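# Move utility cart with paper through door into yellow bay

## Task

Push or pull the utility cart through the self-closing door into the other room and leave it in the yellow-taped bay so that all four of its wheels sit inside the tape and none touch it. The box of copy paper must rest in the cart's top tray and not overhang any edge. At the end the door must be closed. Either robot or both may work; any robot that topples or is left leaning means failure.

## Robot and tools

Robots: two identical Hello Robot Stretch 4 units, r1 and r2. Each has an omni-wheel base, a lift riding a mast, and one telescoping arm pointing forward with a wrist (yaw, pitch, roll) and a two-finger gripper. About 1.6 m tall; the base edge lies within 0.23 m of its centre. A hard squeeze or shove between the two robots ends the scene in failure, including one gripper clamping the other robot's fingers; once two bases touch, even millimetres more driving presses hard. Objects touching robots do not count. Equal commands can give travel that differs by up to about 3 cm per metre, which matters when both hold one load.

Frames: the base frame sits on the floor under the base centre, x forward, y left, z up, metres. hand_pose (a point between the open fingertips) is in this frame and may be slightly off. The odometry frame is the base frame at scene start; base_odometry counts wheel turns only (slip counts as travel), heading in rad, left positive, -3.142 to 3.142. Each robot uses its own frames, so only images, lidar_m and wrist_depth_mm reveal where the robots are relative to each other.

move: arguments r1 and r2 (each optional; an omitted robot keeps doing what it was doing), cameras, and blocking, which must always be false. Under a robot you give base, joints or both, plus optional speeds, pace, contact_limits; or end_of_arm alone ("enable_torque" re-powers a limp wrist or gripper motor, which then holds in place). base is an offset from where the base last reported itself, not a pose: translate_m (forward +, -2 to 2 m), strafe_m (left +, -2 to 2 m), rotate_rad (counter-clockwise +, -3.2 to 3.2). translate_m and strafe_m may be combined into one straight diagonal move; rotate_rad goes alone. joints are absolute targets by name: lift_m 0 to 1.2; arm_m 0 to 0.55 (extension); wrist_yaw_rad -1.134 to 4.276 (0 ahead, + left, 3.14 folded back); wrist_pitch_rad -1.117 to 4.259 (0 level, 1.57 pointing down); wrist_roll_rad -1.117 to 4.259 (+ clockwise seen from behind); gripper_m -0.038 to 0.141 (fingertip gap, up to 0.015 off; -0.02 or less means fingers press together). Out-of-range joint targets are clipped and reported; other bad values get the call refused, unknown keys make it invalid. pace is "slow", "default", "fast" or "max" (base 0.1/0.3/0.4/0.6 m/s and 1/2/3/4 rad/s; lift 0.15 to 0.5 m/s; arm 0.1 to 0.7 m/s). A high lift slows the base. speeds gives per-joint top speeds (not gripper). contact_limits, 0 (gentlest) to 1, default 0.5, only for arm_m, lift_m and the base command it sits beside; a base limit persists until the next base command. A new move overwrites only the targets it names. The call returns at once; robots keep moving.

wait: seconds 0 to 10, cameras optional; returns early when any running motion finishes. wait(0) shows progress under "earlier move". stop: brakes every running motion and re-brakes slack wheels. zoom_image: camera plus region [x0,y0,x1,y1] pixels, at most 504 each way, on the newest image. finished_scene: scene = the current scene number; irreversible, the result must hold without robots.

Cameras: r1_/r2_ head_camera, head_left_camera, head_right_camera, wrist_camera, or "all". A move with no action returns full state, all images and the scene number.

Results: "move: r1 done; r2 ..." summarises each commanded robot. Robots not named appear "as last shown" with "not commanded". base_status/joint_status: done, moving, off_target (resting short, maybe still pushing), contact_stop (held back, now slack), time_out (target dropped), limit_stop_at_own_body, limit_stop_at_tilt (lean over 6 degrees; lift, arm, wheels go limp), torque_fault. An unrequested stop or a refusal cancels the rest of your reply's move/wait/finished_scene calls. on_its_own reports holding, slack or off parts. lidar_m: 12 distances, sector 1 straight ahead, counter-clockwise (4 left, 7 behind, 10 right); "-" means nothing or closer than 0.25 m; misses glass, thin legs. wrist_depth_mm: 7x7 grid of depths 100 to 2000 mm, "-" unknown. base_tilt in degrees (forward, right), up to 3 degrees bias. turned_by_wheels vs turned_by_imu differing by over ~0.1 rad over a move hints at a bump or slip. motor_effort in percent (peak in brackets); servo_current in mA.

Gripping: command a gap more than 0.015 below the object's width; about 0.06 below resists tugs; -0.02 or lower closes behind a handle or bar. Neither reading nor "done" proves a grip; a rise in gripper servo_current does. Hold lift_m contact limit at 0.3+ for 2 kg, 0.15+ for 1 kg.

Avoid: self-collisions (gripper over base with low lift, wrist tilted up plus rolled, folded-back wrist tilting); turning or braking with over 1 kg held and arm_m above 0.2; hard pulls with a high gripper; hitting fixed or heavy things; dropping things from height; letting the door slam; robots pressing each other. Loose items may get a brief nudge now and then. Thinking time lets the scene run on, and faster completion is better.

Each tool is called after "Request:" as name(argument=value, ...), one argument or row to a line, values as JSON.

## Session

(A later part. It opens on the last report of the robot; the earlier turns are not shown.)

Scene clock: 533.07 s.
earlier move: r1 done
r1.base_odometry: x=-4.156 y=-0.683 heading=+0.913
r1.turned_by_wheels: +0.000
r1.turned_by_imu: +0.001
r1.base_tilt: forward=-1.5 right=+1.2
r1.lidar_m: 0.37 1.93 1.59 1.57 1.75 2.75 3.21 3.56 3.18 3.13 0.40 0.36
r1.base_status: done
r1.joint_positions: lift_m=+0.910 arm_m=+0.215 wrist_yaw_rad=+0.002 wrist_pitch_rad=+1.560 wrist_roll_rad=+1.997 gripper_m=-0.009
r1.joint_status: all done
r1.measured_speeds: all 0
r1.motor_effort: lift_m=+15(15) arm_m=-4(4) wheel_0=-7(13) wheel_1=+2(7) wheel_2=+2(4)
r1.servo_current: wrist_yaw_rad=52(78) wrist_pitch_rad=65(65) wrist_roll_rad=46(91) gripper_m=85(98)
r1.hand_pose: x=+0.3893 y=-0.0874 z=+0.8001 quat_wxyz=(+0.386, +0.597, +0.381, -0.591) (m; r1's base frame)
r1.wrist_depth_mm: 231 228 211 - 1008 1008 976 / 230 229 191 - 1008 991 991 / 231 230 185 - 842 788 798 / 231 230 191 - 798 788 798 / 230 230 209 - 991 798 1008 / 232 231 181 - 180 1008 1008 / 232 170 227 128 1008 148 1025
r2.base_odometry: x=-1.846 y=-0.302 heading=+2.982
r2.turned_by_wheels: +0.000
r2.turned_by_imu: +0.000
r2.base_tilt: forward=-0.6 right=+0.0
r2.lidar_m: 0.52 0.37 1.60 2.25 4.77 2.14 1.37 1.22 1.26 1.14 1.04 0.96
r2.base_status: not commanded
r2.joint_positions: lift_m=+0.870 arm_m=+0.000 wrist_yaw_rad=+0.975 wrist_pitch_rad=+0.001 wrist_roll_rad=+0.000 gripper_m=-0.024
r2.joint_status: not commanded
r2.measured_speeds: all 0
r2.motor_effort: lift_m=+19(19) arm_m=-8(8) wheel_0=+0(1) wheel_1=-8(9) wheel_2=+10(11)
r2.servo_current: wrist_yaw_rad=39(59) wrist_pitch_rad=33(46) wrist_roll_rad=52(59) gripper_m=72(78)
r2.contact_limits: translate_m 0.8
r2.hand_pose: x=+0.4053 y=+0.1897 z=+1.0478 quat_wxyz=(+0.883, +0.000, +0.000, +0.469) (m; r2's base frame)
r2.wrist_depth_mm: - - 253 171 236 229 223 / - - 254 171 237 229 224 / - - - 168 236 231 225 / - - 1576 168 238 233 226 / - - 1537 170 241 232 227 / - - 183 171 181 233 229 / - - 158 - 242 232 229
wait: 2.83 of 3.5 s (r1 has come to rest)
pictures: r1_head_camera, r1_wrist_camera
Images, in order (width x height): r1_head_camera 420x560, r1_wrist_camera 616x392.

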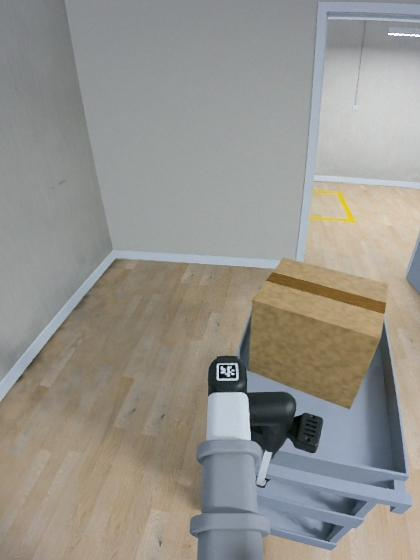

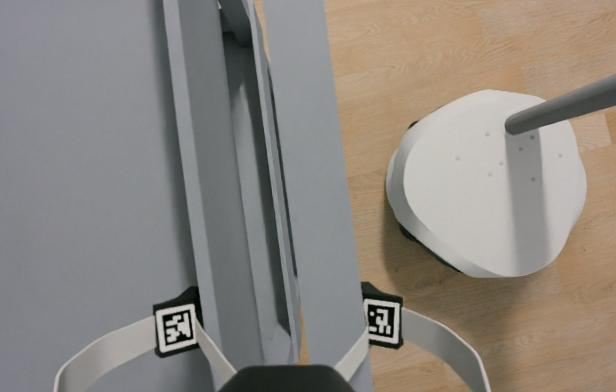

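Request:
move(
  blocking=false,
  r1={"base":{"strafe_m":0.1},"joints":{"wrist_roll_rad":2.15},"speeds":{"wrist_roll_rad":0.2},"pace":"slow"},
)

Request:
wait(
  seconds=2.5,
)

Request:
move(
  blocking=false,
  r1={"base":{"translate_m":0.38,"strafe_m":-0.23},"pace":"slow"},
)

Request:
wait(
  seconds=6,
  cameras=["r1_head_camera","r1_wrist_camera","r1_head_right_camera"],
)

Scene clock: 540.33 s.
move: r1 moving
r1.base_odometry: x=-4.167 y=-0.674 heading=+0.912
r1.turned_by_wheels: +0.000
r1.turned_by_imu: -0.001
r1.base_tilt: forward=-1.6 right=+1.3
r1.lidar_m: 0.39 1.92 1.56 1.55 1.75 2.72 3.22 3.61 3.19 3.18 0.41 0.36
r1.base_status: strafe_m moving
r1.joint_positions: lift_m=+0.910 arm_m=+0.215 wrist_yaw_rad=+0.002 wrist_pitch_rad=+1.560 wrist_roll_rad=+2.079 gripper_m=-0.009
r1.joint_status: wrist_roll_rad moving
r1.measured_speeds: translate_m=+0.000 strafe_m=+0.056 rotate_rad=+0.001 lift_m=+0.000 arm_m=+0.000 wrist_yaw_rad=+0.005 wrist_pitch_rad=+0.000 wrist_roll_rad=+0.192
r1.motor_effort: lift_m=+15(15) arm_m=-4(4) wheel_0=-10(12) wheel_1=+3(6) wheel_2=+1(2)
r1.servo_current: wrist_yaw_rad=39(59) wrist_pitch_rad=59(65) wrist_roll_rad=46(85) gripper_m=91(91)
r1.hand_pose: x=+0.3894 y=-0.0874 z=+0.8001 quat_wxyz=(+0.361, +0.613, +0.357, -0.606) (m; r1's base frame)
r1.wrist_depth_mm: 230 229 244 - 1008 976 991 / 230 229 202 - 976 809 788 / 231 229 200 - 831 798 788 / 230 229 182 - 820 798 788 / 232 230 193 - 1008 809 991 / 231 231 183 - 179 991 1025 / 232 169 202 159 1008 148 1025
r2: as last shown
r2.base_tilt: forward=-0.5 right=+0.0
r2.lidar_m: 0.51 0.39 1.59 2.25 4.77 2.14 1.35 1.22 1.26 1.15 1.03 1.02
r2.motor_effort: lift_m=+19(19) arm_m=-8(8) wheel_0=+0(1) wheel_1=-8(8) wheel_2=+10(11)
r2.servo_current: wrist_yaw_rad=52(59) wrist_pitch_rad=46(46) wrist_roll_rad=46(65) gripper_m=78(78)
r2.contact_limits: translate_m 0.8
r2.wrist_depth_mm: - - 253 171 236 228 222 / - - 255 171 236 228 224 / - - - 168 238 231 225 / - - 1618 169 239 231 226 / - - 1499 170 240 233 226 / - - 182 171 181 232 228 / - - 159 - 242 232 229
pictures: none

Scene clock: 541.97 s.
earlier move: r1 done
r1.base_odometry: x=-4.235 y=-0.621 heading=+0.912
r1.turned_by_wheels: +0.000
r1.turned_by_imu: +0.000
r1.base_tilt: forward=-1.5 right=+1.3
r1.lidar_m: 0.39 1.81 1.48 1.46 1.61 2.57 3.20 3.58 3.31 3.25 0.37 0.35
r1.base_status: done
r1.joint_positions: lift_m=+0.910 arm_m=+0.215 wrist_yaw_rad=+0.003 wrist_pitch_rad=+1.558 wrist_roll_rad=+2.147 gripper_m=-0.009
r1.joint_status: all done
r1.measured_speeds: all 0
r1.motor_effort: lift_m=+15(15) arm_m=-4(4) wheel_0=-6(13) wheel_1=+1(7) wheel_2=+2(3)
r1.servo_current: wrist_yaw_rad=39(65) wrist_pitch_rad=65(72) wrist_roll_rad=39(98) gripper_m=91(98)
r1.hand_pose: x=+0.3898 y=-0.0874 z=+0.8001 quat_wxyz=(+0.340, +0.625, +0.336, -0.617) (m; r1's base frame)
r1.wrist_depth_mm: 229 228 213 - 1008 1008 991 / 229 229 193 - 1008 809 788 / 230 229 188 - 798 798 788 / 232 230 194 - 809 798 809 / 232 230 205 - 1025 1008 1008 / 232 231 184 - 181 1025 1008 / 232 169 207 - 1008 146 991
r2.base_odometry: x=-1.846 y=-0.302 heading=+2.982
r2.turned_by_wheels: +0.000
r2.turned_by_imu: +0.000
r2.base_tilt: forward=-0.6 right=+0.0
r2.lidar_m: 0.52 0.39 1.65 2.35 4.78 2.14 1.35 1.23 1.24 1.14 1.03 1.01
r2.base_status: not commanded
r2.joint_positions: lift_m=+0.870 arm_m=+0.000 wrist_yaw_rad=+0.975 wrist_pitch_rad=+0.001 wrist_roll_rad=+0.000 gripper_m=-0.024
r2.joint_status: not commanded
r2.measured_speeds: all 0
r2.motor_effort: lift_m=+19(19) arm_m=-8(8) wheel_0=+0(1) wheel_1=-8(9) wheel_2=+11(11)
r2.servo_current: wrist_yaw_rad=52(65) wrist_pitch_rad=46(46) wrist_roll_rad=46(65) gripper_m=72(78)
r2.contact_limits: translate_m 0.8
r2.hand_pose: x=+0.4053 y=+0.1897 z=+1.0478 quat_wxyz=(+0.883, +0.000, +0.000, +0.469) (m; r2's base frame)
r2.wrist_depth_mm: - - 253 171 236 228 222 / - - 255 171 236 229 224 / - - - 168 237 229 225 / - - 1708 169 238 231 225 / - - 259 170 240 233 226 / - - 183 170 181 234 229 / - - 258 - 241 233 230
wait: 1.63 of 2.5 s (r1 has come to rest)
pictures: none

Scene clock: 542.47 s.
move: r1 moving
r1.base_odometry: x=-4.222 y=-0.616 heading=+0.912
r1.turned_by_wheels: +0.000
r1.turned_by_imu: +0.000
r1.base_tilt: forward=-1.6 right=+1.3
r1.lidar_m: 0.39 1.83 1.47 1.47 1.62 2.60 3.21 3.56 3.28 3.24 0.36 0.32
r1.base_status: translate_m moving; strafe_m moving
r1.joint_positions: lift_m=+0.910 arm_m=+0.215 wrist_yaw_rad=+0.003 wrist_pitch_rad=+1.564 wrist_roll_rad=+2.147 gripper_m=-0.009
r1.joint_status: not commanded
r1.measured_speeds: translate_m=+0.047 strafe_m=-0.028 rotate_rad=+0.001 lift_m=+0.000 arm_m=+0.000 wrist_yaw_rad=-0.002 wrist_pitch_rad=+0.052 wrist_roll_rad=+0.000
r1.motor_effort: lift_m=+15(15) arm_m=-3(4) wheel_0=+10(10) wheel_1=-4(4) wheel_2=-5(5)
r1.servo_current: wrist_yaw_rad=52(59) wrist_pitch_rad=52(72) wrist_roll_rad=46(65) gripper_m=85(85)
r1.hand_pose: x=+0.3881 y=-0.0874 z=+0.8001 quat_wxyz=(+0.339, +0.623, +0.337, -0.619) (m; r1's base frame)
r1.wrist_depth_mm: 229 229 212 - 1008 1008 1008 / 229 228 199 - 1025 798 798 / 229 229 186 - 798 798 798 / 229 229 224 - 798 798 1008 / 229 229 220 - 1025 1025 1025 / 229 229 183 1008 178 1025 1008 / 229 162 211 480 177 1008 1008
r2: as last shown
r2.base_tilt: forward=-0.6 right=+0.1
r2.lidar_m: 0.52 0.40 1.65 2.33 4.76 2.12 1.36 1.22 1.26 1.14 1.04 0.98
r2.motor_effort: lift_m=+19(19) arm_m=-8(8) wheel_0=+0(0) wheel_1=-8(9) wheel_2=+11(11)
r2.servo_current: wrist_yaw_rad=52(65) wrist_pitch_rad=46(46) wrist_roll_rad=39(52) gripper_m=65(78)
r2.contact_limits: translate_m 0.8
r2.wrist_depth_mm: - - 253 172 236 228 222 / - - 255 171 236 229 223 / - - - 168 238 231 224 / - - 1661 168 238 233 226 / - - 258 170 240 232 226 / - - 184 171 181 233 229 / - - 258 - 241 233 229
pictures: none

Scene clock: 547.57 s.
earlier move: r1 done
r1.base_odometry: x=-3.820 y=-0.461 heading=+0.913
r1.turned_by_wheels: +0.000
r1.turned_by_imu: +0.003
r1.base_tilt: forward=-1.6 right=+1.2
r1.lidar_m: 0.39 2.00 1.64 1.63 1.83 2.86 3.61 3.81 3.14 3.09 0.36 0.32
r1.base_status: done
r1.joint_positions: lift_m=+0.910 arm_m=+0.215 wrist_yaw_rad=-0.001 wrist_pitch_rad=+1.568 wrist_roll_rad=+2.147 gripper_m=-0.009
r1.joint_status: not commanded
r1.measured_speeds: all 0
r1.motor_effort: lift_m=+15(15) arm_m=+4(4) wheel_0=+7(17) wheel_1=-2(5) wheel_2=+0(9)
r1.servo_current: wrist_yaw_rad=59(72) wrist_pitch_rad=39(72) wrist_roll_rad=39(78) gripper_m=78(85)
r1.hand_pose: x=+0.3865 y=-0.0874 z=+0.8001 quat_wxyz=(+0.337, +0.622, +0.337, -0.621) (m; r1's base frame)
r1.wrist_depth_mm: 229 229 224 - 1025 1008 1008 / 227 229 205 1008 1008 798 1008 / 228 229 196 - 798 798 820 / 229 229 229 991 798 809 1008 / 229 229 228 809 1008 1025 1008 / 229 230 182 991 178 1008 1008 / 230 158 181 480 172 1025 1008
r2.base_odometry: x=-1.846 y=-0.302 heading=+2.982
r2.turned_by_wheels: +0.000
r2.turned_by_imu: +0.001
r2.base_tilt: forward=-0.6 right=+0.0
r2.lidar_m: 0.53 0.39 1.40 2.16 4.79 2.12 1.38 1.23 1.26 1.13 1.03 1.00
r2.base_status: not commanded
r2.joint_positions: lift_m=+0.870 arm_m=+0.000 wrist_yaw_rad=+0.975 wrist_pitch_rad=+0.001 wrist_roll_rad=+0.000 gripper_m=-0.024
r2.joint_status: not commanded
r2.measured_speeds: all 0
r2.motor_effort: lift_m=+19(19) arm_m=-8(8) wheel_0=+0(1) wheel_1=-8(9) wheel_2=+11(11)
r2.servo_current: wrist_yaw_rad=39(65) wrist_pitch_rad=33(46) wrist_roll_rad=46(59) gripper_m=72(78)
r2.contact_limits: translate_m 0.8
r2.hand_pose: x=+0.4053 y=+0.1897 z=+1.0478 quat_wxyz=(+0.883, +0.000, +0.000, +0.469) (m; r2's base frame)
r2.wrist_depth_mm: - - 254 171 236 228 223 / - - 254 171 236 229 224 / - - - 168 237 231 224 / - - 1921 169 240 231 225 / - - 1499 170 240 232 226 / - - 185 171 181 232 229 / - - 259 - 242 233 229
wait: 5.10 of 6 s (r1 has come to rest)
pictures: r1_head_camera, r1_head_right_camera, r1_wrist_camera
Images, in order (width x height): r1_head_camera 420x560, r1_head_right_camera 420x672, r1_wrist_camera 616x392.

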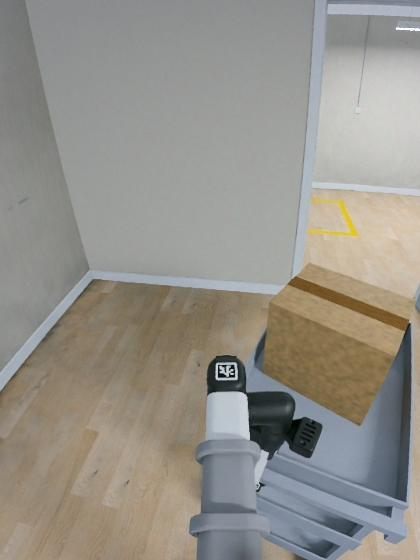

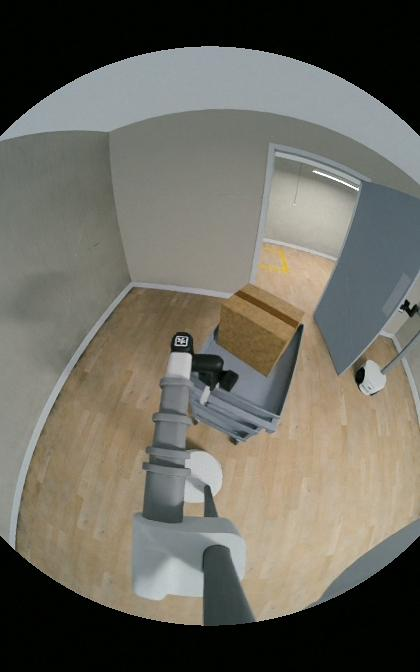

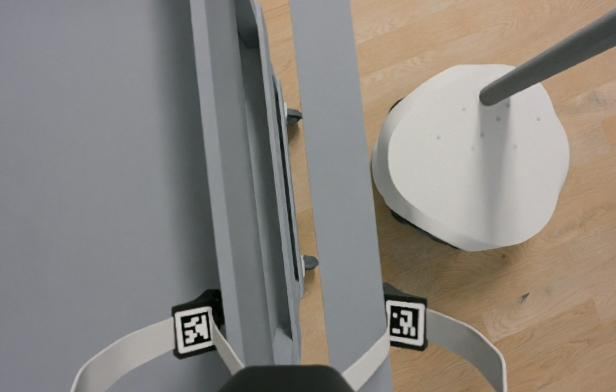

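Request:
move(
  blocking=false,
  r1={"base":{"strafe_m":0.05},"pace":"slow"},
)

Request:
wait(
  seconds=1.5,
)

Request:
move(
  blocking=false,
  r1={"base":{"translate_m":0.41,"strafe_m":-0.27},"pace":"slow"},
)

Request:
wait(
  seconds=6,
  cameras=["r1_head_camera","r1_wrist_camera","r1_head_right_camera"],
)

Scene clock: 555.83 s.
move: r1 moving
r1.base_odometry: x=-3.832 y=-0.452 heading=+0.912
r1.turned_by_wheels: -0.001
r1.turned_by_imu: -0.001
r1.base_tilt: forward=-1.5 right=+1.3
r1.lidar_m: 0.40 2.01 1.63 1.60 1.80 2.87 3.61 3.84 3.17 3.12 0.33 0.31
r1.base_status: strafe_m moving
r1.joint_positions: lift_m=+0.910 arm_m=+0.215 wrist_yaw_rad=-0.001 wrist_pitch_rad=+1.568 wrist_roll_rad=+2.147 gripper_m=-0.009
r1.joint_status: not commanded
r1.measured_speeds: translate_m=+0.000 strafe_m=+0.055 rotate_rad=-0.005 lift_m=+0.000 arm_m=+0.000 wrist_yaw_rad=+0.000 wrist_pitch_rad=-0.002 wrist_roll_rad=+0.000
r1.motor_effort: lift_m=+15(15) arm_m=+4(4) wheel_0=-10(10) wheel_1=+3(9) wheel_2=-1(1)
r1.servo_current: wrist_yaw_rad=52(59) wrist_pitch_rad=46(46) wrist_roll_rad=52(59) gripper_m=78(78)
r1.hand_pose: x=+0.3866 y=-0.0874 z=+0.8001 quat_wxyz=(+0.338, +0.622, +0.337, -0.621) (m; r1's base frame)
r1.wrist_depth_mm: 229 228 213 - 1008 1042 991 / 229 228 195 - 1008 798 809 / 229 228 186 - 809 809 809 / 229 229 202 - 809 809 1025 / 229 229 213 - 1008 854 1025 / 229 229 182 - 178 1008 1008 / 229 161 185 484 175 1008 991
r2: as last shown
r2.turned_by_imu: +0.000
r2.lidar_m: 0.51 0.39 1.41 2.18 4.77 2.13 1.36 1.23 1.25 1.14 1.03 1.00
r2.motor_effort: lift_m=+19(19) arm_m=-8(8) wheel_0=+0(0) wheel_1=-8(9) wheel_2=+11(11)
r2.servo_current: wrist_yaw_rad=52(59) wrist_pitch_rad=33(46) wrist_roll_rad=46(52) gripper_m=72(78)
r2.contact_limits: translate_m 0.8
r2.wrist_depth_mm: - - 254 171 236 228 223 / - - 253 171 236 229 224 / - - - 168 238 231 225 / - - 1921 168 239 232 226 / - - 1537 170 241 233 227 / - - 183 171 181 233 229 / - - 260 - 242 232 230
pictures: none

Scene clock: 556.93 s.
earlier move: r1 done
r1.base_odometry: x=-3.860 y=-0.431 heading=+0.912
r1.turned_by_wheels: +0.000
r1.turned_by_imu: +0.000
r1.base_tilt: forward=-1.6 right=+1.3
r1.lidar_m: 0.39 1.92 1.60 1.58 1.76 2.79 3.62 3.88 3.20 3.15 0.34 0.33
r1.base_status: done
r1.joint_positions: lift_m=+0.910 arm_m=+0.215 wrist_yaw_rad=-0.001 wrist_pitch_rad=+1.567 wrist_roll_rad=+2.148 gripper_m=-0.009
r1.joint_status: not commanded
r1.measured_speeds: all 0
r1.motor_effort: lift_m=+15(15) arm_m=+2(4) wheel_0=-8(15) wheel_1=+2(9) wheel_2=-3(4)
r1.servo_current: wrist_yaw_rad=52(72) wrist_pitch_rad=52(52) wrist_roll_rad=33(65) gripper_m=78(78)
r1.hand_pose: x=+0.3870 y=-0.0874 z=+0.8001 quat_wxyz=(+0.338, +0.623, +0.336, -0.620) (m; r1's base frame)
r1.wrist_depth_mm: 229 229 209 - 1025 1008 1008 / 229 229 194 - 1008 798 1025 / 229 228 184 - 809 798 809 / 230 229 203 - 798 809 991 / 229 229 221 - 1008 1008 1008 / 229 229 181 - 178 1008 1008 / 229 172 201 439 1025 1025 1025
r2.base_odometry: x=-1.846 y=-0.302 heading=+2.982
r2.turned_by_wheels: +0.000
r2.turned_by_imu: +0.000
r2.base_tilt: forward=-0.6 right=+0.0
r2.lidar_m: 0.52 0.38 1.42 4.39 4.77 2.14 1.37 1.23 1.24 1.14 1.03 1.00
r2.base_status: not commanded
r2.joint_positions: lift_m=+0.870 arm_m=+0.000 wrist_yaw_rad=+0.975 wrist_pitch_rad=+0.001 wrist_roll_rad=+0.000 gripper_m=-0.024
r2.joint_status: not commanded
r2.measured_speeds: all 0
r2.motor_effort: lift_m=+19(19) arm_m=-8(8) wheel_0=+0(0) wheel_1=-8(9) wheel_2=+10(11)
r2.servo_current: wrist_yaw_rad=59(65) wrist_pitch_rad=39(52) wrist_roll_rad=33(52) gripper_m=78(78)
r2.contact_limits: translate_m 0.8
r2.hand_pose: x=+0.4053 y=+0.1897 z=+1.0478 quat_wxyz=(+0.883, +0.000, +0.000, +0.469) (m; r2's base frame)
r2.wrist_depth_mm: - - 254 171 236 228 222 / - - 254 171 236 229 224 / - - - 168 237 230 225 / - - 1983 168 239 232 225 / - - 1499 170 240 233 226 / - - 185 171 181 233 229 / - - 259 - 242 232 229
wait: 1.10 of 1.5 s (r1 has come to rest)
pictures: none

Scene clock: 557.43 s.
move: r1 moving
r1.base_odometry: x=-3.847 y=-0.426 heading=+0.912
r1.turned_by_wheels: +0.000
r1.turned_by_imu: +0.000
r1.base_tilt: forward=-1.6 right=+1.3
r1.lidar_m: 0.40 1.98 1.60 1.58 1.76 2.79 3.61 3.88 3.15 3.15 0.34 0.33
r1.base_status: translate_m moving; strafe_m moving
r1.joint_positions: lift_m=+0.910 arm_m=+0.215 wrist_yaw_rad=-0.001 wrist_pitch_rad=+1.568 wrist_roll_rad=+2.148 gripper_m=-0.009
r1.joint_status: not commanded
r1.measured_speeds: translate_m=+0.045 strafe_m=-0.029 rotate_rad=+0.003 lift_m=+0.000 arm_m=+0.000 wrist_yaw_rad=+0.000 wrist_pitch_rad=+0.004 wrist_roll_rad=+0.000
r1.motor_effort: lift_m=+15(15) arm_m=+1(2) wheel_0=+7(7) wheel_1=-1(5) wheel_2=-5(9)
r1.servo_current: wrist_yaw_rad=46(59) wrist_pitch_rad=46(52) wrist_roll_rad=33(52) gripper_m=78(78)
r1.hand_pose: x=+0.3867 y=-0.0874 z=+0.8001 quat_wxyz=(+0.337, +0.623, +0.336, -0.621) (m; r1's base frame)
r1.wrist_depth_mm: 228 229 228 - 1042 1025 530 / 228 228 187 - 1042 798 1025 / 229 228 205 809 820 798 1008 / 228 229 220 - 809 809 1008 / 228 228 228 866 1008 1008 1025 / 228 228 182 - 177 1008 1025 / 227 163 212 521 177 1025 1025
r2: as last shown
r2.base_tilt: forward=-0.6 right=+0.1
r2.lidar_m: 0.52 0.39 1.42 4.41 4.77 2.15 1.37 1.22 1.26 1.12 1.04 1.00
r2.motor_effort: lift_m=+19(19) arm_m=-8(8) wheel_0=+0(1) wheel_1=-8(9) wheel_2=+11(11)
r2.servo_current: wrist_yaw_rad=52(59) wrist_pitch_rad=39(39) wrist_roll_rad=46(52) gripper_m=72(78)
r2.contact_limits: translate_m 0.8
r2.wrist_depth_mm: - - 253 171 235 228 222 / - - 254 171 236 229 224 / - - - 168 238 229 224 / - - 1983 168 239 232 226 / - - 1537 169 241 232 227 / - - 184 171 181 232 229 / - - 259 - 243 232 229
pictures: none

Scene clock: 563.03 s.
earlier move: r1 done
r1.base_odometry: x=-3.396 y=-0.271 heading=+0.913
r1.turned_by_wheels: +0.001
r1.turned_by_imu: +0.003
r1.base_tilt: forward=-1.6 right=+1.2
r1.lidar_m: 0.37 1.89 1.79 1.78 1.98 3.14 4.08 3.65 3.00 1.64 0.32 0.31
r1.base_status: done
r1.joint_positions: lift_m=+0.910 arm_m=+0.215 wrist_yaw_rad=-0.001 wrist_pitch_rad=+1.567 wrist_roll_rad=+2.148 gripper_m=-0.009
r1.joint_status: not commanded
r1.measured_speeds: all 0
r1.motor_effort: lift_m=+15(15) arm_m=-3(4) wheel_0=+8(18) wheel_1=-1(5) wheel_2=+2(9)
r1.servo_current: wrist_yaw_rad=39(72) wrist_pitch_rad=39(59) wrist_roll_rad=46(72) gripper_m=72(85)
r1.hand_pose: x=+0.3870 y=-0.0874 z=+0.8001 quat_wxyz=(+0.338, +0.623, +0.336, -0.621) (m; r1's base frame)
r1.wrist_depth_mm: 229 228 229 1008 1008 1008 1025 / 229 229 220 1025 1025 798 1008 / 229 229 211 1008 809 809 809 / 229 229 229 1008 798 798 1025 / 229 229 229 809 - 1008 1008 / 229 229 182 1025 177 1042 1025 / 230 165 181 521 175 1008 1025
r2.base_odometry: x=-1.846 y=-0.302 heading=+2.982
r2.turned_by_wheels: +0.000
r2.turned_by_imu: +0.001
r2.base_tilt: forward=-0.6 right=+0.0
r2.lidar_m: 0.52 0.40 1.33 4.38 4.79 2.16 1.36 1.23 1.24 1.15 1.03 1.00
r2.base_status: not commanded
r2.joint_positions: lift_m=+0.870 arm_m=+0.000 wrist_yaw_rad=+0.975 wrist_pitch_rad=+0.001 wrist_roll_rad=+0.000 gripper_m=-0.024
r2.joint_status: not commanded
r2.measured_speeds: all 0
r2.motor_effort: lift_m=+19(19) arm_m=-8(8) wheel_0=+0(1) wheel_1=-8(9) wheel_2=+10(11)
r2.servo_current: wrist_yaw_rad=46(65) wrist_pitch_rad=39(46) wrist_roll_rad=39(59) gripper_m=72(78)
r2.contact_limits: translate_m 0.8
r2.hand_pose: x=+0.4053 y=+0.1897 z=+1.0478 quat_wxyz=(+0.883, +0.000, +0.000, +0.469) (m; r2's base frame)
r2.wrist_depth_mm: - - 253 171 236 228 222 / - - 254 170 237 229 224 / - - 1576 168 237 231 226 / - - 1576 168 239 232 226 / - - 1576 170 240 232 227 / - - 257 171 181 233 229 / - - 259 - 242 232 229
wait: 5.60 of 6 s (r1 has come to rest)
pictures: r1_head_camera, r1_head_right_camera, r1_wrist_camera
Images, in order (width x height): r1_head_camera 420x560, r1_head_right_camera 420x672, r1_wrist_camera 616x392.

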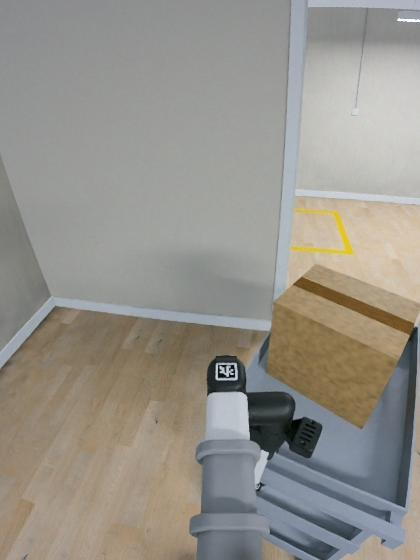

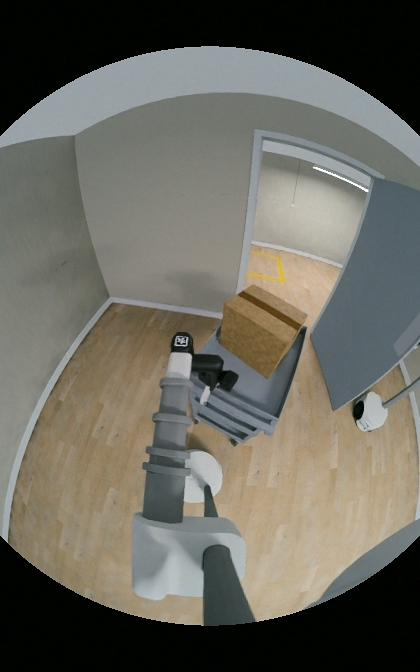

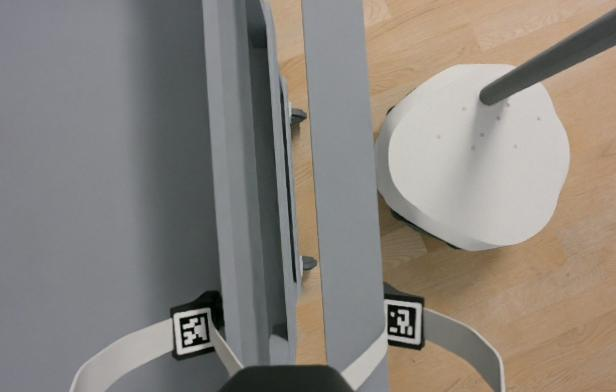

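Request:
move(
  blocking=false,
  r1={"base":{"translate_m":0.47,"strafe_m":-0.28},"pace":"slow"},
)

Request:
wait(
  seconds=8,
  cameras=["r1_head_camera","r1_wrist_camera","r1_head_right_camera"],
)

Scene clock: 571.10 s.
move: r1 moving
r1.base_odometry: x=-3.382 y=-0.266 heading=+0.914
r1.turned_by_wheels: +0.001
r1.turned_by_imu: +0.000
r1.base_tilt: forward=-1.6 right=+1.2
r1.lidar_m: 0.38 1.88 1.78 1.76 1.97 3.12 4.11 3.61 2.99 1.60 0.34 0.32
r1.base_status: translate_m moving; strafe_m moving
r1.joint_positions: lift_m=+0.910 arm_m=+0.215 wrist_yaw_rad=-0.001 wrist_pitch_rad=+1.567 wrist_roll_rad=+2.148 gripper_m=-0.009
r1.joint_status: not commanded
r1.measured_speeds: translate_m=+0.049 strafe_m=-0.029 rotate_rad=+0.000 lift_m=+0.000 arm_m=+0.000 wrist_yaw_rad=+0.000 wrist_pitch_rad=+0.000 wrist_roll_rad=+0.000
r1.motor_effort: lift_m=+15(15) arm_m=+1(4) wheel_0=+14(15) wheel_1=+0(2) wheel_2=-3(4)
r1.servo_current: wrist_yaw_rad=59(59) wrist_pitch_rad=39(52) wrist_roll_rad=52(65) gripper_m=72(85)
r1.hand_pose: x=+0.3869 y=-0.0874 z=+0.8001 quat_wxyz=(+0.338, +0.623, +0.336, -0.621) (m; r1's base frame)
r1.wrist_depth_mm: 229 227 228 1025 1025 1008 1008 / 228 228 191 798 831 798 1008 / 228 228 215 - 809 809 809 / 229 228 206 1025 809 798 1025 / 229 229 228 809 - 1025 1008 / 229 229 183 1025 177 1008 1008 / 229 165 181 492 175 1025 1042
r2: as last shown
r2.turned_by_imu: +0.000
r2.lidar_m: 0.54 0.39 1.34 4.41 4.78 2.11 1.36 1.23 1.25 1.12 1.03 1.00
r2.motor_effort: lift_m=+19(19) arm_m=-8(8) wheel_0=+0(1) wheel_1=-8(9) wheel_2=+11(11)
r2.servo_current: wrist_yaw_rad=39(59) wrist_pitch_rad=39(46) wrist_roll_rad=39(59) gripper_m=78(85)
r2.contact_limits: translate_m 0.8
r2.wrist_depth_mm: - - 253 171 236 229 222 / - - 254 171 236 229 224 / - - 1576 167 238 230 225 / - - 1576 168 240 232 225 / - - 1537 170 240 233 227 / - - 184 171 181 233 228 / - - 260 - 242 233 229
pictures: none

Scene clock: 577.23 s.
earlier move: r1 done
r1.base_odometry: x=-2.887 y=-0.070 heading=+0.913
r1.turned_by_wheels: -0.001
r1.turned_by_imu: +0.000
r1.base_tilt: forward=-1.6 right=+1.3
r1.lidar_m: 0.39 1.33 1.98 1.94 2.20 3.49 - 3.39 2.79 1.04 0.34 0.32
r1.base_status: done
r1.joint_positions: lift_m=+0.910 arm_m=+0.215 wrist_yaw_rad=-0.001 wrist_pitch_rad=+1.568 wrist_roll_rad=+2.148 gripper_m=-0.009
r1.joint_status: not commanded
r1.measured_speeds: all 0
r1.motor_effort: lift_m=+15(15) arm_m=+4(4) wheel_0=+6(15) wheel_1=-2(6) wheel_2=-2(5)
r1.servo_current: wrist_yaw_rad=46(72) wrist_pitch_rad=39(52) wrist_roll_rad=39(78) gripper_m=72(85)
r1.hand_pose: x=+0.3866 y=-0.0874 z=+0.8001 quat_wxyz=(+0.337, +0.623, +0.336, -0.621) (m; r1's base frame)
r1.wrist_depth_mm: 229 228 229 1008 1008 1025 1008 / 229 229 191 1025 1042 809 991 / 229 229 220 - 798 809 820 / 229 229 229 1025 798 798 1008 / 228 229 229 798 - 1008 1008 / 229 229 183 1025 176 1042 1008 / 229 165 182 512 178 1025 1025
r2.base_odometry: x=-1.846 y=-0.302 heading=+2.982
r2.turned_by_wheels: +0.000
r2.turned_by_imu: +0.001
r2.base_tilt: forward=-0.6 right=+0.0
r2.lidar_m: 0.52 0.39 1.34 4.38 4.76 2.10 1.38 1.23 1.22 1.15 1.01 0.98
r2.base_status: not commanded
r2.joint_positions: lift_m=+0.870 arm_m=+0.000 wrist_yaw_rad=+0.975 wrist_pitch_rad=+0.001 wrist_roll_rad=+0.000 gripper_m=-0.024
r2.joint_status: not commanded
r2.measured_speeds: all 0
r2.motor_effort: lift_m=+19(19) arm_m=-8(8) wheel_0=+0(1) wheel_1=-8(9) wheel_2=+10(11)
r2.servo_current: wrist_yaw_rad=52(65) wrist_pitch_rad=39(46) wrist_roll_rad=59(65) gripper_m=72(85)
r2.contact_limits: translate_m 0.8
r2.hand_pose: x=+0.4053 y=+0.1897 z=+1.0478 quat_wxyz=(+0.883, +0.000, +0.000, +0.469) (m; r2's base frame)
r2.wrist_depth_mm: - - 253 171 236 229 221 / - - 255 171 237 229 224 / - - - 168 238 231 225 / - - - 168 239 232 225 / - - - 170 240 233 226 / - - 256 170 181 234 229 / - - 260 - 241 232 229
wait: 6.13 of 8 s (r1 has come to rest)
pictures: r1_head_camera, r1_head_right_camera, r1_wrist_camera
Images, in order (width x height): r1_head_camera 420x560, r1_head_right_camera 420x672, r1_wrist_camera 616x392.

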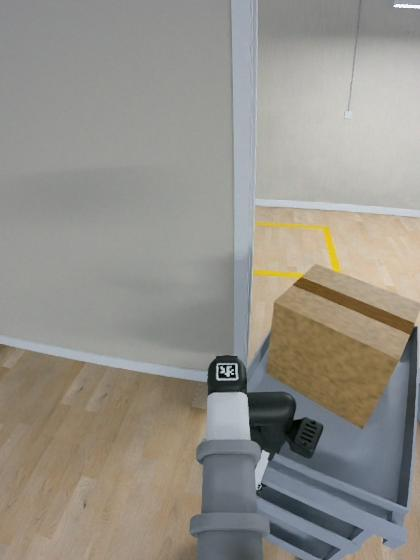

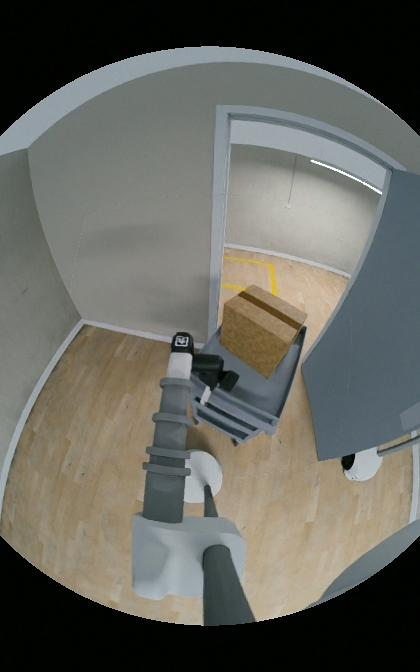

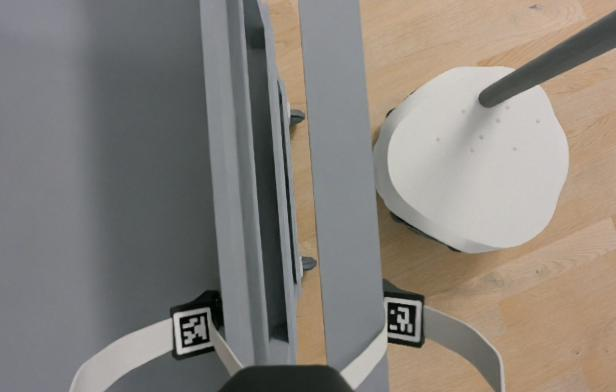

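Request:
move(
  blocking=false,
  r1={"base":{"rotate_rad":-0.17},"joints":{"wrist_roll_rad":1.8},"speeds":{"wrist_roll_rad":0.4},"pace":"slow"},
)

Request:
wait(
  seconds=1.5,
)

Request:
move(
  blocking=false,
  r1={"base":{"translate_m":0.35,"strafe_m":-0.08},"pace":"slow"},
)

Request:
wait(
  seconds=6,
  cameras=["r1_head_camera","r1_wrist_camera","r1_head_right_camera"],
)

Scene clock: 592.50 s.
move: r1 moving
r1.base_odometry: x=-2.887 y=-0.070 heading=+0.796
r1.turned_by_wheels: -0.117
r1.turned_by_imu: -0.118
r1.base_tilt: forward=-1.6 right=+1.2
r1.lidar_m: 0.35 1.28 1.85 1.94 2.10 2.96 - 3.70 2.82 1.05 0.40 0.35
r1.base_status: rotate_rad moving
r1.joint_positions: lift_m=+0.910 arm_m=+0.215 wrist_yaw_rad=-0.001 wrist_pitch_rad=+1.568 wrist_roll_rad=+1.982 gripper_m=-0.009
r1.joint_status: wrist_roll_rad moving
r1.measured_speeds: translate_m=+0.001 strafe_m=-0.003 rotate_rad=-0.342 lift_m=+0.000 arm_m=+0.000 wrist_yaw_rad=+0.000 wrist_pitch_rad=+0.000 wrist_roll_rad=-0.411
r1.motor_effort: lift_m=+15(15) arm_m=+4(4) wheel_0=+13(16) wheel_1=+3(7) wheel_2=+7(10)
r1.servo_current: wrist_yaw_rad=39(52) wrist_pitch_rad=46(46) wrist_roll_rad=20(72) gripper_m=72(78)
r1.hand_pose: x=+0.3866 y=-0.0874 z=+0.8001 quat_wxyz=(+0.388, +0.592, +0.387, -0.591) (m; r1's base frame)
r1.wrist_depth_mm: 229 228 228 1008 1025 1042 1025 / 229 229 191 1008 1025 991 1025 / 228 229 216 991 798 798 820 / 229 229 229 1008 798 809 798 / 229 229 229 1025 - 809 1042 / 229 229 182 1025 177 1025 1025 / 231 158 181 480 171 1025 1008
r2: as last shown
r2.turned_by_imu: +0.000
r2.lidar_m: 0.52 0.39 1.35 4.35 4.77 2.14 1.34 1.22 1.22 1.14 1.01 1.00
r2.motor_effort: lift_m=+19(19) arm_m=-8(8) wheel_0=+0(0) wheel_1=-9(9) wheel_2=+10(11)
r2.servo_current: wrist_yaw_rad=46(59) wrist_pitch_rad=39(46) wrist_roll_rad=65(65) gripper_m=72(72)
r2.contact_limits: translate_m 0.8
r2.wrist_depth_mm: - - 253 171 236 228 223 / - - 255 172 236 229 224 / - - - 168 237 230 225 / - - - 169 239 232 224 / - - - 169 240 233 227 / - - 257 171 181 234 229 / - - 260 - 241 233 230
pictures: none

Scene clock: 593.33 s.
earlier move: r1 done
r1.base_odometry: x=-2.887 y=-0.070 heading=+0.744
r1.turned_by_wheels: -0.052
r1.turned_by_imu: -0.052
r1.base_tilt: forward=-1.6 right=+1.2
r1.lidar_m: 0.36 1.28 1.73 1.95 2.06 2.84 - 3.90 2.88 1.06 0.43 0.36
r1.base_status: done
r1.joint_positions: lift_m=+0.910 arm_m=+0.215 wrist_yaw_rad=+0.000 wrist_pitch_rad=+1.563 wrist_roll_rad=+1.803 gripper_m=-0.009
r1.joint_status: all done
r1.measured_speeds: all 0
r1.motor_effort: lift_m=+15(15) arm_m=-3(4) wheel_0=+1(16) wheel_1=+1(7) wheel_2=+5(10)
r1.servo_current: wrist_yaw_rad=39(65) wrist_pitch_rad=46(52) wrist_roll_rad=46(72) gripper_m=65(78)
r1.hand_pose: x=+0.3883 y=-0.0874 z=+0.8001 quat_wxyz=(+0.441, +0.557, +0.437, -0.552) (m; r1's base frame)
r1.wrist_depth_mm: 229 229 229 - 1025 1008 1025 / 229 229 190 1042 1008 1025 1008 / 230 229 187 - 1025 788 788 / 230 229 213 - 798 798 798 / 230 229 229 798 798 798 809 / 231 230 181 1008 179 809 1008 / 230 170 229 462 1008 1008 1008
r2.base_odometry: x=-1.846 y=-0.302 heading=+2.982
r2.turned_by_wheels: +0.000
r2.turned_by_imu: +0.000
r2.base_tilt: forward=-0.6 right=+0.1
r2.lidar_m: 0.54 0.38 1.34 4.37 4.75 2.13 1.37 1.22 1.23 1.15 1.04 1.00
r2.base_status: not commanded
r2.joint_positions: lift_m=+0.870 arm_m=+0.000 wrist_yaw_rad=+0.975 wrist_pitch_rad=+0.001 wrist_roll_rad=+0.000 gripper_m=-0.024
r2.joint_status: not commanded
r2.measured_speeds: all 0
r2.motor_effort: lift_m=+19(19) arm_m=-8(8) wheel_0=+0(1) wheel_1=-9(9) wheel_2=+10(11)
r2.servo_current: wrist_yaw_rad=52(59) wrist_pitch_rad=39(46) wrist_roll_rad=46(65) gripper_m=65(78)
r2.contact_limits: translate_m 0.8
r2.hand_pose: x=+0.4053 y=+0.1897 z=+1.0478 quat_wxyz=(+0.883, +0.000, +0.000, +0.469) (m; r2's base frame)
r2.wrist_depth_mm: - - 254 171 236 228 222 / - - 254 171 236 229 224 / - - - 167 237 230 224 / - - - 168 238 232 225 / - - - 170 241 232 226 / - - 257 171 181 232 229 / - - 260 - 242 232 229
wait: 0.83 of 1.5 s (r1 has come to rest)
pictures: none

Scene clock: 593.83 s.
move: r1 moving
r1.base_odometry: x=-2.876 y=-0.064 heading=+0.744
r1.turned_by_wheels: +0.001
r1.turned_by_imu: +0.000
r1.base_tilt: forward=-1.6 right=+1.3
r1.lidar_m: 0.35 1.27 1.74 1.96 2.07 2.84 - 3.86 2.90 1.03 0.42 0.35
r1.base_status: translate_m moving; strafe_m moving
r1.joint_positions: lift_m=+0.910 arm_m=+0.215 wrist_yaw_rad=+0.000 wrist_pitch_rad=+1.566 wrist_roll_rad=+1.801 gripper_m=-0.009
r1.joint_status: not commanded
r1.measured_speeds: translate_m=+0.048 strafe_m=-0.011 rotate_rad=+0.001 lift_m=+0.000 arm_m=+0.000 wrist_yaw_rad=+0.000 wrist_pitch_rad=+0.052 wrist_roll_rad=-0.002
r1.motor_effort: lift_m=+15(15) arm_m=-3(4) wheel_0=+8(9) wheel_1=+4(5) wheel_2=-6(6)
r1.servo_current: wrist_yaw_rad=39(59) wrist_pitch_rad=33(52) wrist_roll_rad=59(65) gripper_m=72(72)
r1.hand_pose: x=+0.3873 y=-0.0874 z=+0.8001 quat_wxyz=(+0.440, +0.555, +0.438, -0.553) (m; r1's base frame)
r1.wrist_depth_mm: 228 229 225 1025 1008 1025 991 / 229 227 220 1008 1008 1008 1008 / 229 229 210 1008 917 798 1008 / 229 229 204 1025 809 798 809 / 229 229 229 809 809 798 798 / 229 229 181 1025 178 809 1025 / 229 161 220 455 178 1008 1025
r2: as last shown
r2.lidar_m: 0.55 0.38 1.34 4.36 4.77 2.14 1.37 1.22 1.24 1.16 1.02 0.99
r2.motor_effort: lift_m=+19(19) arm_m=-8(8) wheel_0=+0(1) wheel_1=-8(9) wheel_2=+10(11)
r2.servo_current: wrist_yaw_rad=46(59) wrist_pitch_rad=33(46) wrist_roll_rad=39(59) gripper_m=65(85)
r2.contact_limits: translate_m 0.8
r2.wrist_depth_mm: - - 253 172 236 228 223 / - - 255 171 236 229 224 / - - - 167 237 231 225 / - - - 169 239 232 225 / - - - 169 240 233 227 / - - 257 171 181 233 229 / - - 259 - 241 233 229
pictures: none

Scene clock: 598.17 s.
earlier move: r1 done
r1.base_odometry: x=-2.575 y=+0.107 heading=+0.744
r1.turned_by_wheels: -0.001
r1.turned_by_imu: -0.002
r1.base_tilt: forward=-1.6 right=+1.3
r1.lidar_m: 0.37 0.89 1.25 2.02 2.12 2.91 - 3.83 1.46 0.90 0.37 0.35
r1.base_status: done
r1.joint_positions: lift_m=+0.910 arm_m=+0.215 wrist_yaw_rad=-0.001 wrist_pitch_rad=+1.572 wrist_roll_rad=+1.801 gripper_m=-0.009
r1.joint_status: not commanded
r1.measured_speeds: all 0
r1.motor_effort: lift_m=+15(15) arm_m=+4(4) wheel_0=+4(12) wheel_1=+2(7) wheel_2=-5(11)
r1.servo_current: wrist_yaw_rad=46(78) wrist_pitch_rad=39(59) wrist_roll_rad=52(72) gripper_m=72(85)
r1.hand_pose: x=+0.3854 y=-0.0874 z=+0.8001 quat_wxyz=(+0.439, +0.554, +0.439, -0.555) (m; r1's base frame)
r1.wrist_depth_mm: 228 229 231 1042 - 1042 1025 / 228 229 229 1025 - 1025 1025 / 228 228 229 1025 - 809 820 / 228 229 229 1008 - 809 1025 / 228 228 229 1042 - 809 1042 / 228 229 180 1008 177 809 1025 / 227 166 229 1025 173 1025 1025
r2.base_odometry: x=-1.846 y=-0.302 heading=+2.982
r2.turned_by_wheels: +0.000
r2.turned_by_imu: +0.001
r2.base_tilt: forward=-0.6 right=+0.0
r2.lidar_m: 0.52 0.38 3.57 4.39 4.78 2.13 1.38 1.22 1.26 1.14 1.04 1.00
r2.base_status: not commanded
r2.joint_positions: lift_m=+0.870 arm_m=+0.000 wrist_yaw_rad=+0.975 wrist_pitch_rad=+0.001 wrist_roll_rad=+0.000 gripper_m=-0.024
r2.joint_status: not commanded
r2.measured_speeds: all 0
r2.motor_effort: lift_m=+19(19) arm_m=-8(8) wheel_0=+0(1) wheel_1=-8(9) wheel_2=+10(11)
r2.servo_current: wrist_yaw_rad=39(65) wrist_pitch_rad=39(46) wrist_roll_rad=59(59) gripper_m=72(85)
r2.contact_limits: translate_m 0.8
r2.hand_pose: x=+0.4053 y=+0.1897 z=+1.0478 quat_wxyz=(+0.883, +0.000, +0.000, +0.469) (m; r2's base frame)
r2.wrist_depth_mm: - - 253 171 236 228 223 / - - 254 171 237 229 224 / - - - 168 237 231 224 / - - - 168 239 232 225 / - - - 170 241 232 228 / - - 257 171 181 233 229 / - - 259 - 242 233 230
wait: 4.33 of 6 s (r1 has come to rest)
pictures: r1_head_camera, r1_head_right_camera, r1_wrist_camera
Images, in order (width x height): r1_head_camera 420x560, r1_head_right_camera 420x672, r1_wrist_camera 616x392.

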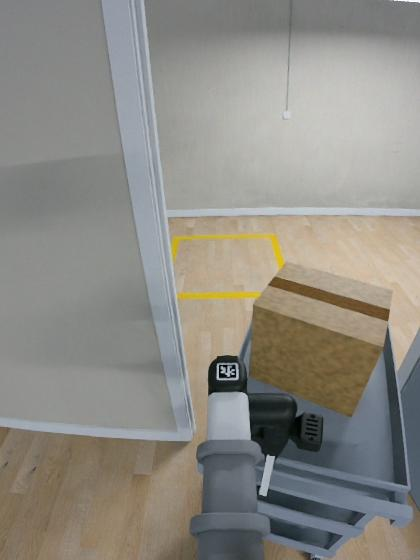

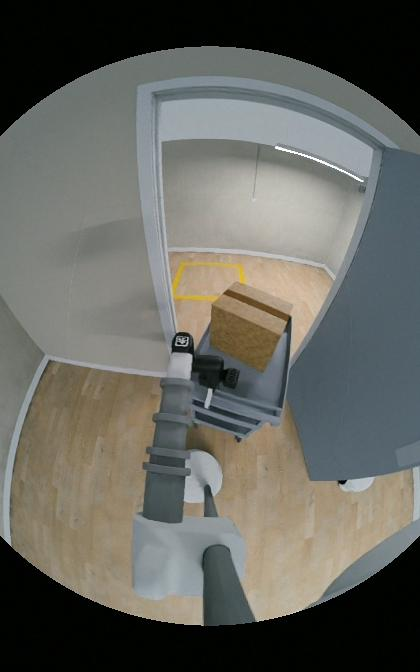

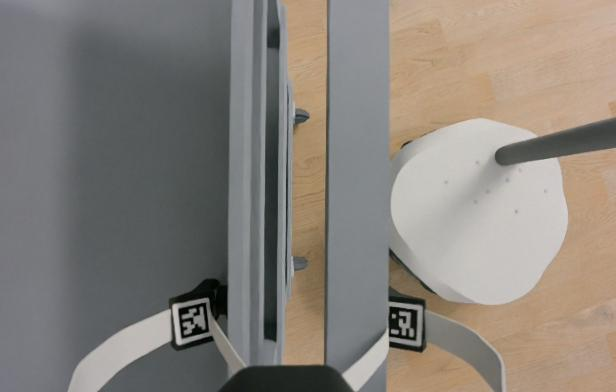

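Request:
move(
  blocking=false,
  r1={"base":{"translate_m":0.4,"strafe_m":-0.125},"pace":"slow"},
)

Request:
wait(
  seconds=6,
  cameras=["r1_head_camera","r1_wrist_camera","r1_head_right_camera"],
)

Scene clock: 607.70 s.
move: r1 moving
r1.base_odometry: x=-2.563 y=+0.113 heading=+0.744
r1.turned_by_wheels: +0.000
r1.turned_by_imu: +0.000
r1.base_tilt: forward=-1.6 right=+1.3
r1.lidar_m: 0.35 0.88 1.22 2.03 2.13 2.95 - 3.79 1.39 0.89 0.38 0.33
r1.base_status: translate_m moving; strafe_m moving
r1.joint_positions: lift_m=+0.910 arm_m=+0.215 wrist_yaw_rad=-0.002 wrist_pitch_rad=+1.572 wrist_roll_rad=+1.801 gripper_m=-0.009
r1.joint_status: not commanded
r1.measured_speeds: translate_m=+0.048 strafe_m=-0.016 rotate_rad=+0.000 lift_m=+0.000 arm_m=+0.000 wrist_yaw_rad=+0.000 wrist_pitch_rad=+0.000 wrist_roll_rad=+0.000
r1.motor_effort: lift_m=+15(15) arm_m=+4(4) wheel_0=+6(9) wheel_1=+4(4) wheel_2=-8(11)
r1.servo_current: wrist_yaw_rad=39(59) wrist_pitch_rad=39(52) wrist_roll_rad=59(65) gripper_m=72(85)
r1.hand_pose: x=+0.3853 y=-0.0874 z=+0.8001 quat_wxyz=(+0.439, +0.554, +0.439, -0.555) (m; r1's base frame)
r1.wrist_depth_mm: 227 229 229 1025 - 1025 1025 / 228 229 229 1025 - 1025 1025 / 228 228 229 1025 - 820 820 / 227 228 229 1025 - 820 1025 / 227 229 228 1008 - 809 1025 / 227 229 180 1025 179 820 1008 / 227 166 229 991 172 1042 1042
r2: as last shown
r2.turned_by_imu: +0.000
r2.base_tilt: forward=-0.6 right=+0.1
r2.lidar_m: 0.52 0.40 3.53 4.35 4.79 2.14 1.37 1.23 1.24 1.13 1.03 1.01
r2.motor_effort: lift_m=+19(19) arm_m=-8(8) wheel_0=+0(0) wheel_1=-8(8) wheel_2=+11(11)
r2.servo_current: wrist_yaw_rad=39(59) wrist_pitch_rad=39(46) wrist_roll_rad=46(59) gripper_m=72(78)
r2.contact_limits: translate_m 0.8
r2.wrist_depth_mm: - - 253 171 236 228 222 / - - 254 172 236 229 224 / - - - 168 237 230 224 / - - - 169 239 232 225 / - - - 170 241 233 227 / - - 258 171 181 233 229 / - - 259 - 241 232 229
pictures: none

Scene clock: 612.63 s.
earlier move: r1 done
r1.base_odometry: x=-2.197 y=+0.286 heading=+0.744
r1.turned_by_wheels: +0.000
r1.turned_by_imu: +0.000
r1.base_tilt: forward=-1.6 right=+1.2
r1.lidar_m: 0.35 0.55 0.66 1.94 2.26 3.10 - 3.62 0.80 0.69 0.35 0.34
r1.base_status: done
r1.joint_positions: lift_m=+0.910 arm_m=+0.215 wrist_yaw_rad=-0.002 wrist_pitch_rad=+1.572 wrist_roll_rad=+1.802 gripper_m=-0.009
r1.joint_status: not commanded
r1.measured_speeds: all 0
r1.motor_effort: lift_m=+15(15) arm_m=+4(4) wheel_0=+5(12) wheel_1=+2(6) wheel_2=-3(11)
r1.servo_current: wrist_yaw_rad=59(72) wrist_pitch_rad=39(52) wrist_roll_rad=52(65) gripper_m=78(85)
r1.hand_pose: x=+0.3855 y=-0.0874 z=+0.8001 quat_wxyz=(+0.438, +0.554, +0.439, -0.555) (m; r1's base frame)
r1.wrist_depth_mm: 229 229 229 1025 - 1025 1025 / 229 228 228 1025 - 1025 1042 / 229 228 229 991 - 820 820 / 229 228 229 1008 - 809 820 / 229 228 229 991 - 798 1025 / 229 229 180 1025 176 820 1025 / 229 165 229 1008 172 1025 1025
r2.base_odometry: x=-1.846 y=-0.302 heading=+2.982
r2.turned_by_wheels: +0.000
r2.turned_by_imu: +0.001
r2.base_tilt: forward=-0.6 right=+0.0
r2.lidar_m: 0.52 0.41 3.54 4.40 4.78 2.18 1.37 1.22 1.24 1.13 1.03 0.99
r2.base_status: not commanded
r2.joint_positions: lift_m=+0.870 arm_m=+0.000 wrist_yaw_rad=+0.975 wrist_pitch_rad=+0.001 wrist_roll_rad=+0.000 gripper_m=-0.024
r2.joint_status: not commanded
r2.measured_speeds: all 0
r2.motor_effort: lift_m=+19(19) arm_m=-8(8) wheel_0=+0(1) wheel_1=-9(9) wheel_2=+10(11)
r2.servo_current: wrist_yaw_rad=65(65) wrist_pitch_rad=39(46) wrist_roll_rad=39(59) gripper_m=78(78)
r2.contact_limits: translate_m 0.8
r2.hand_pose: x=+0.4053 y=+0.1897 z=+1.0478 quat_wxyz=(+0.883, +0.000, +0.000, +0.469) (m; r2's base frame)
r2.wrist_depth_mm: - - 253 171 236 229 223 / - - 254 171 236 228 223 / - - - 168 237 230 224 / - - - 169 240 231 226 / - - - 170 240 233 226 / - - 257 170 181 232 229 / - - 259 - 242 233 229
wait: 4.93 of 6 s (r1 has come to rest)
pictures: r1_head_camera, r1_head_right_camera, r1_wrist_camera
Images, in order (width x height): r1_head_camera 420x560, r1_head_right_camera 420x672, r1_wrist_camera 616x392.

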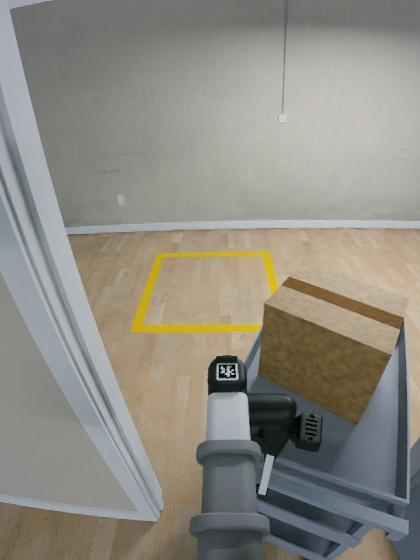

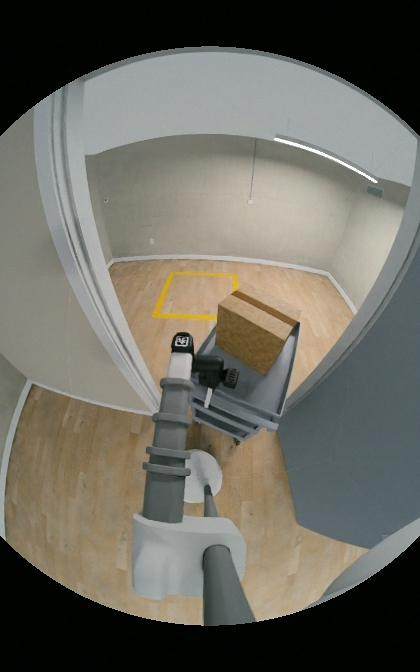

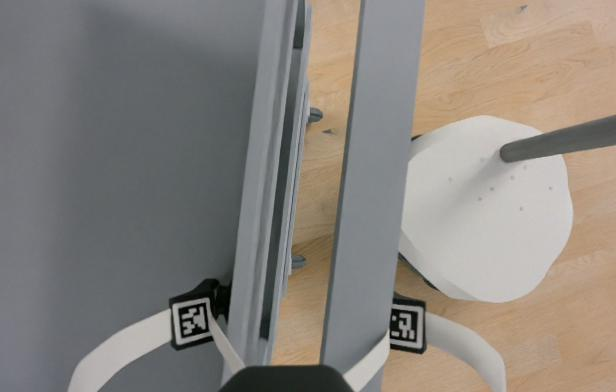

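Request:
move(
  blocking=false,
  r1={"base":{"strafe_m":-0.13},"joints":{"wrist_roll_rad":1.6},"speeds":{"wrist_roll_rad":0.2},"pace":"slow"},
)

Request:
wait(
  seconds=2.5,
  cameras=["r1_head_camera","r1_wrist_camera","r1_head_right_camera"],
)

Scene clock: 623.00 s.
move: r1 moving
r1.base_odometry: x=-2.187 y=+0.276 heading=+0.744
r1.turned_by_wheels: +0.001
r1.turned_by_imu: +0.000
r1.base_tilt: forward=-1.6 right=+1.2
r1.lidar_m: 0.38 0.55 0.70 1.93 2.25 3.16 - 3.63 0.78 0.70 0.37 0.32
r1.base_status: strafe_m moving
r1.joint_positions: lift_m=+0.910 arm_m=+0.215 wrist_yaw_rad=-0.002 wrist_pitch_rad=+1.572 wrist_roll_rad=+1.723 gripper_m=-0.009
r1.joint_status: wrist_roll_rad moving
r1.measured_speeds: translate_m=+0.000 strafe_m=-0.056 rotate_rad=-0.003 lift_m=+0.000 arm_m=+0.000 wrist_yaw_rad=-0.002 wrist_pitch_rad=+0.000 wrist_roll_rad=-0.199
r1.motor_effort: lift_m=+15(15) arm_m=+4(4) wheel_0=+11(14) wheel_1=-6(7) wheel_2=+0(2)
r1.servo_current: wrist_yaw_rad=52(59) wrist_pitch_rad=46(46) wrist_roll_rad=78(78) gripper_m=72(78)
r1.hand_pose: x=+0.3855 y=-0.0874 z=+0.8001 quat_wxyz=(+0.460, +0.537, +0.460, -0.537) (m; r1's base frame)
r1.wrist_depth_mm: 227 227 228 229 1008 1025 1025 / 225 227 227 1025 - 1008 1042 / 226 226 228 1025 - 809 1025 / 225 228 228 1025 - 820 1042 / 226 228 228 1025 - 809 1042 / 227 228 180 1042 - 820 1025 / 226 160 228 1025 173 1008 1025
r2: as last shown
r2.turned_by_imu: +0.000
r2.base_tilt: forward=-0.6 right=+0.1
r2.lidar_m: 0.51 0.40 3.53 4.38 4.78 2.11 1.37 1.23 1.24 1.16 1.01 0.97
r2.motor_effort: lift_m=+19(19) arm_m=-8(8) wheel_0=+0(0) wheel_1=-8(9) wheel_2=+10(11)
r2.servo_current: wrist_yaw_rad=46(59) wrist_pitch_rad=39(46) wrist_roll_rad=46(59) gripper_m=72(78)
r2.contact_limits: translate_m 0.8
r2.wrist_depth_mm: - - 253 171 236 229 222 / - - 254 171 237 229 224 / - - - 167 238 231 225 / - - - 169 239 232 225 / - - - 170 241 233 226 / - - 257 171 181 233 229 / - - 259 - 242 232 229
pictures: none

Scene clock: 624.93 s.
earlier move: r1 done
r1.base_odometry: x=-2.109 y=+0.191 heading=+0.744
r1.turned_by_wheels: +0.000
r1.turned_by_imu: +0.000
r1.base_tilt: forward=-1.6 right=+1.3
r1.lidar_m: 0.37 0.63 0.64 1.96 2.39 3.31 - 3.44 0.67 0.57 0.43 0.37
r1.base_status: done
r1.joint_positions: lift_m=+0.910 arm_m=+0.215 wrist_yaw_rad=-0.002 wrist_pitch_rad=+1.567 wrist_roll_rad=+1.604 gripper_m=-0.009
r1.joint_status: all done
r1.measured_speeds: all 0
r1.motor_effort: lift_m=+15(15) arm_m=+1(4) wheel_0=+6(14) wheel_1=-2(8) wheel_2=+1(3)
r1.servo_current: wrist_yaw_rad=39(65) wrist_pitch_rad=46(52) wrist_roll_rad=59(78) gripper_m=72(85)
r1.hand_pose: x=+0.3868 y=-0.0874 z=+0.8001 quat_wxyz=(+0.492, +0.510, +0.490, -0.508) (m; r1's base frame)
r1.wrist_depth_mm: 229 228 228 220 - 1008 1025 / 229 229 228 1025 - 1008 1008 / 229 229 228 1008 - 1008 1008 / 229 229 229 1025 - 798 798 / 229 229 229 1025 - 809 798 / 229 229 186 1008 176 798 1008 / 229 161 176 1042 178 1025 1008
r2.base_odometry: x=-1.846 y=-0.302 heading=+2.982
r2.turned_by_wheels: +0.000
r2.turned_by_imu: +0.000
r2.base_tilt: forward=-0.6 right=+0.0
r2.lidar_m: 0.54 0.39 3.55 4.38 4.77 2.11 1.36 1.22 1.22 1.14 1.03 0.99
r2.base_status: not commanded
r2.joint_positions: lift_m=+0.870 arm_m=+0.000 wrist_yaw_rad=+0.975 wrist_pitch_rad=+0.001 wrist_roll_rad=+0.000 gripper_m=-0.024
r2.joint_status: not commanded
r2.measured_speeds: all 0
r2.motor_effort: lift_m=+19(19) arm_m=-8(8) wheel_0=+0(1) wheel_1=-9(9) wheel_2=+10(11)
r2.servo_current: wrist_yaw_rad=46(65) wrist_pitch_rad=39(46) wrist_roll_rad=52(59) gripper_m=72(78)
r2.contact_limits: translate_m 0.8
r2.hand_pose: x=+0.4053 y=+0.1897 z=+1.0478 quat_wxyz=(+0.883, +0.000, +0.000, +0.469) (m; r2's base frame)
r2.wrist_depth_mm: - - 253 172 236 229 223 / - - 255 172 236 229 224 / - - - 168 237 230 225 / - - - 169 238 231 226 / - - - 169 241 233 227 / - - 256 171 181 233 229 / - - 260 - 243 232 229
wait: 1.93 of 2.5 s (r1 has come to rest)
pictures: r1_head_camera, r1_head_right_camera, r1_wrist_camera
Images, in order (width x height): r1_head_camera 420x560, r1_head_right_camera 420x672, r1_wrist_camera 616x392.

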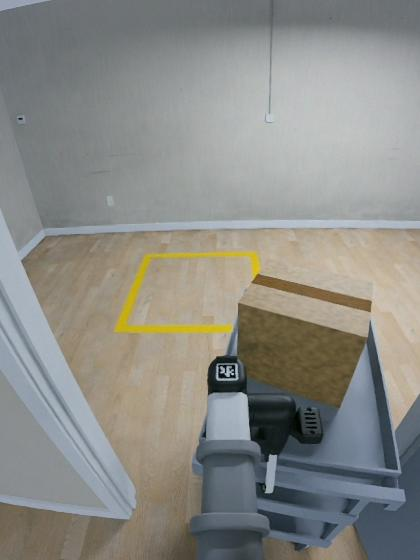

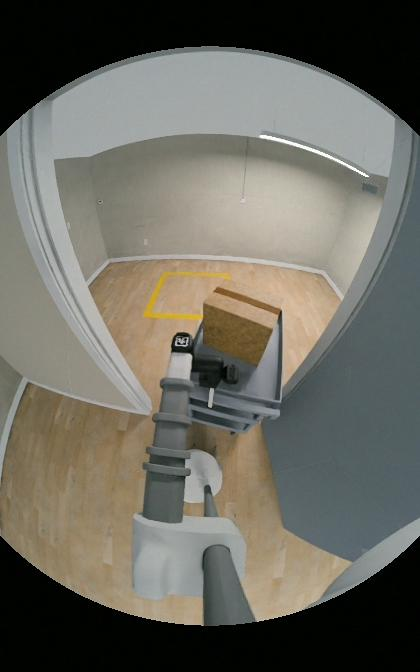

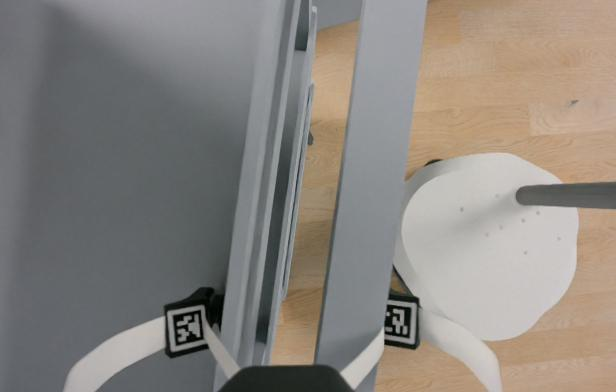

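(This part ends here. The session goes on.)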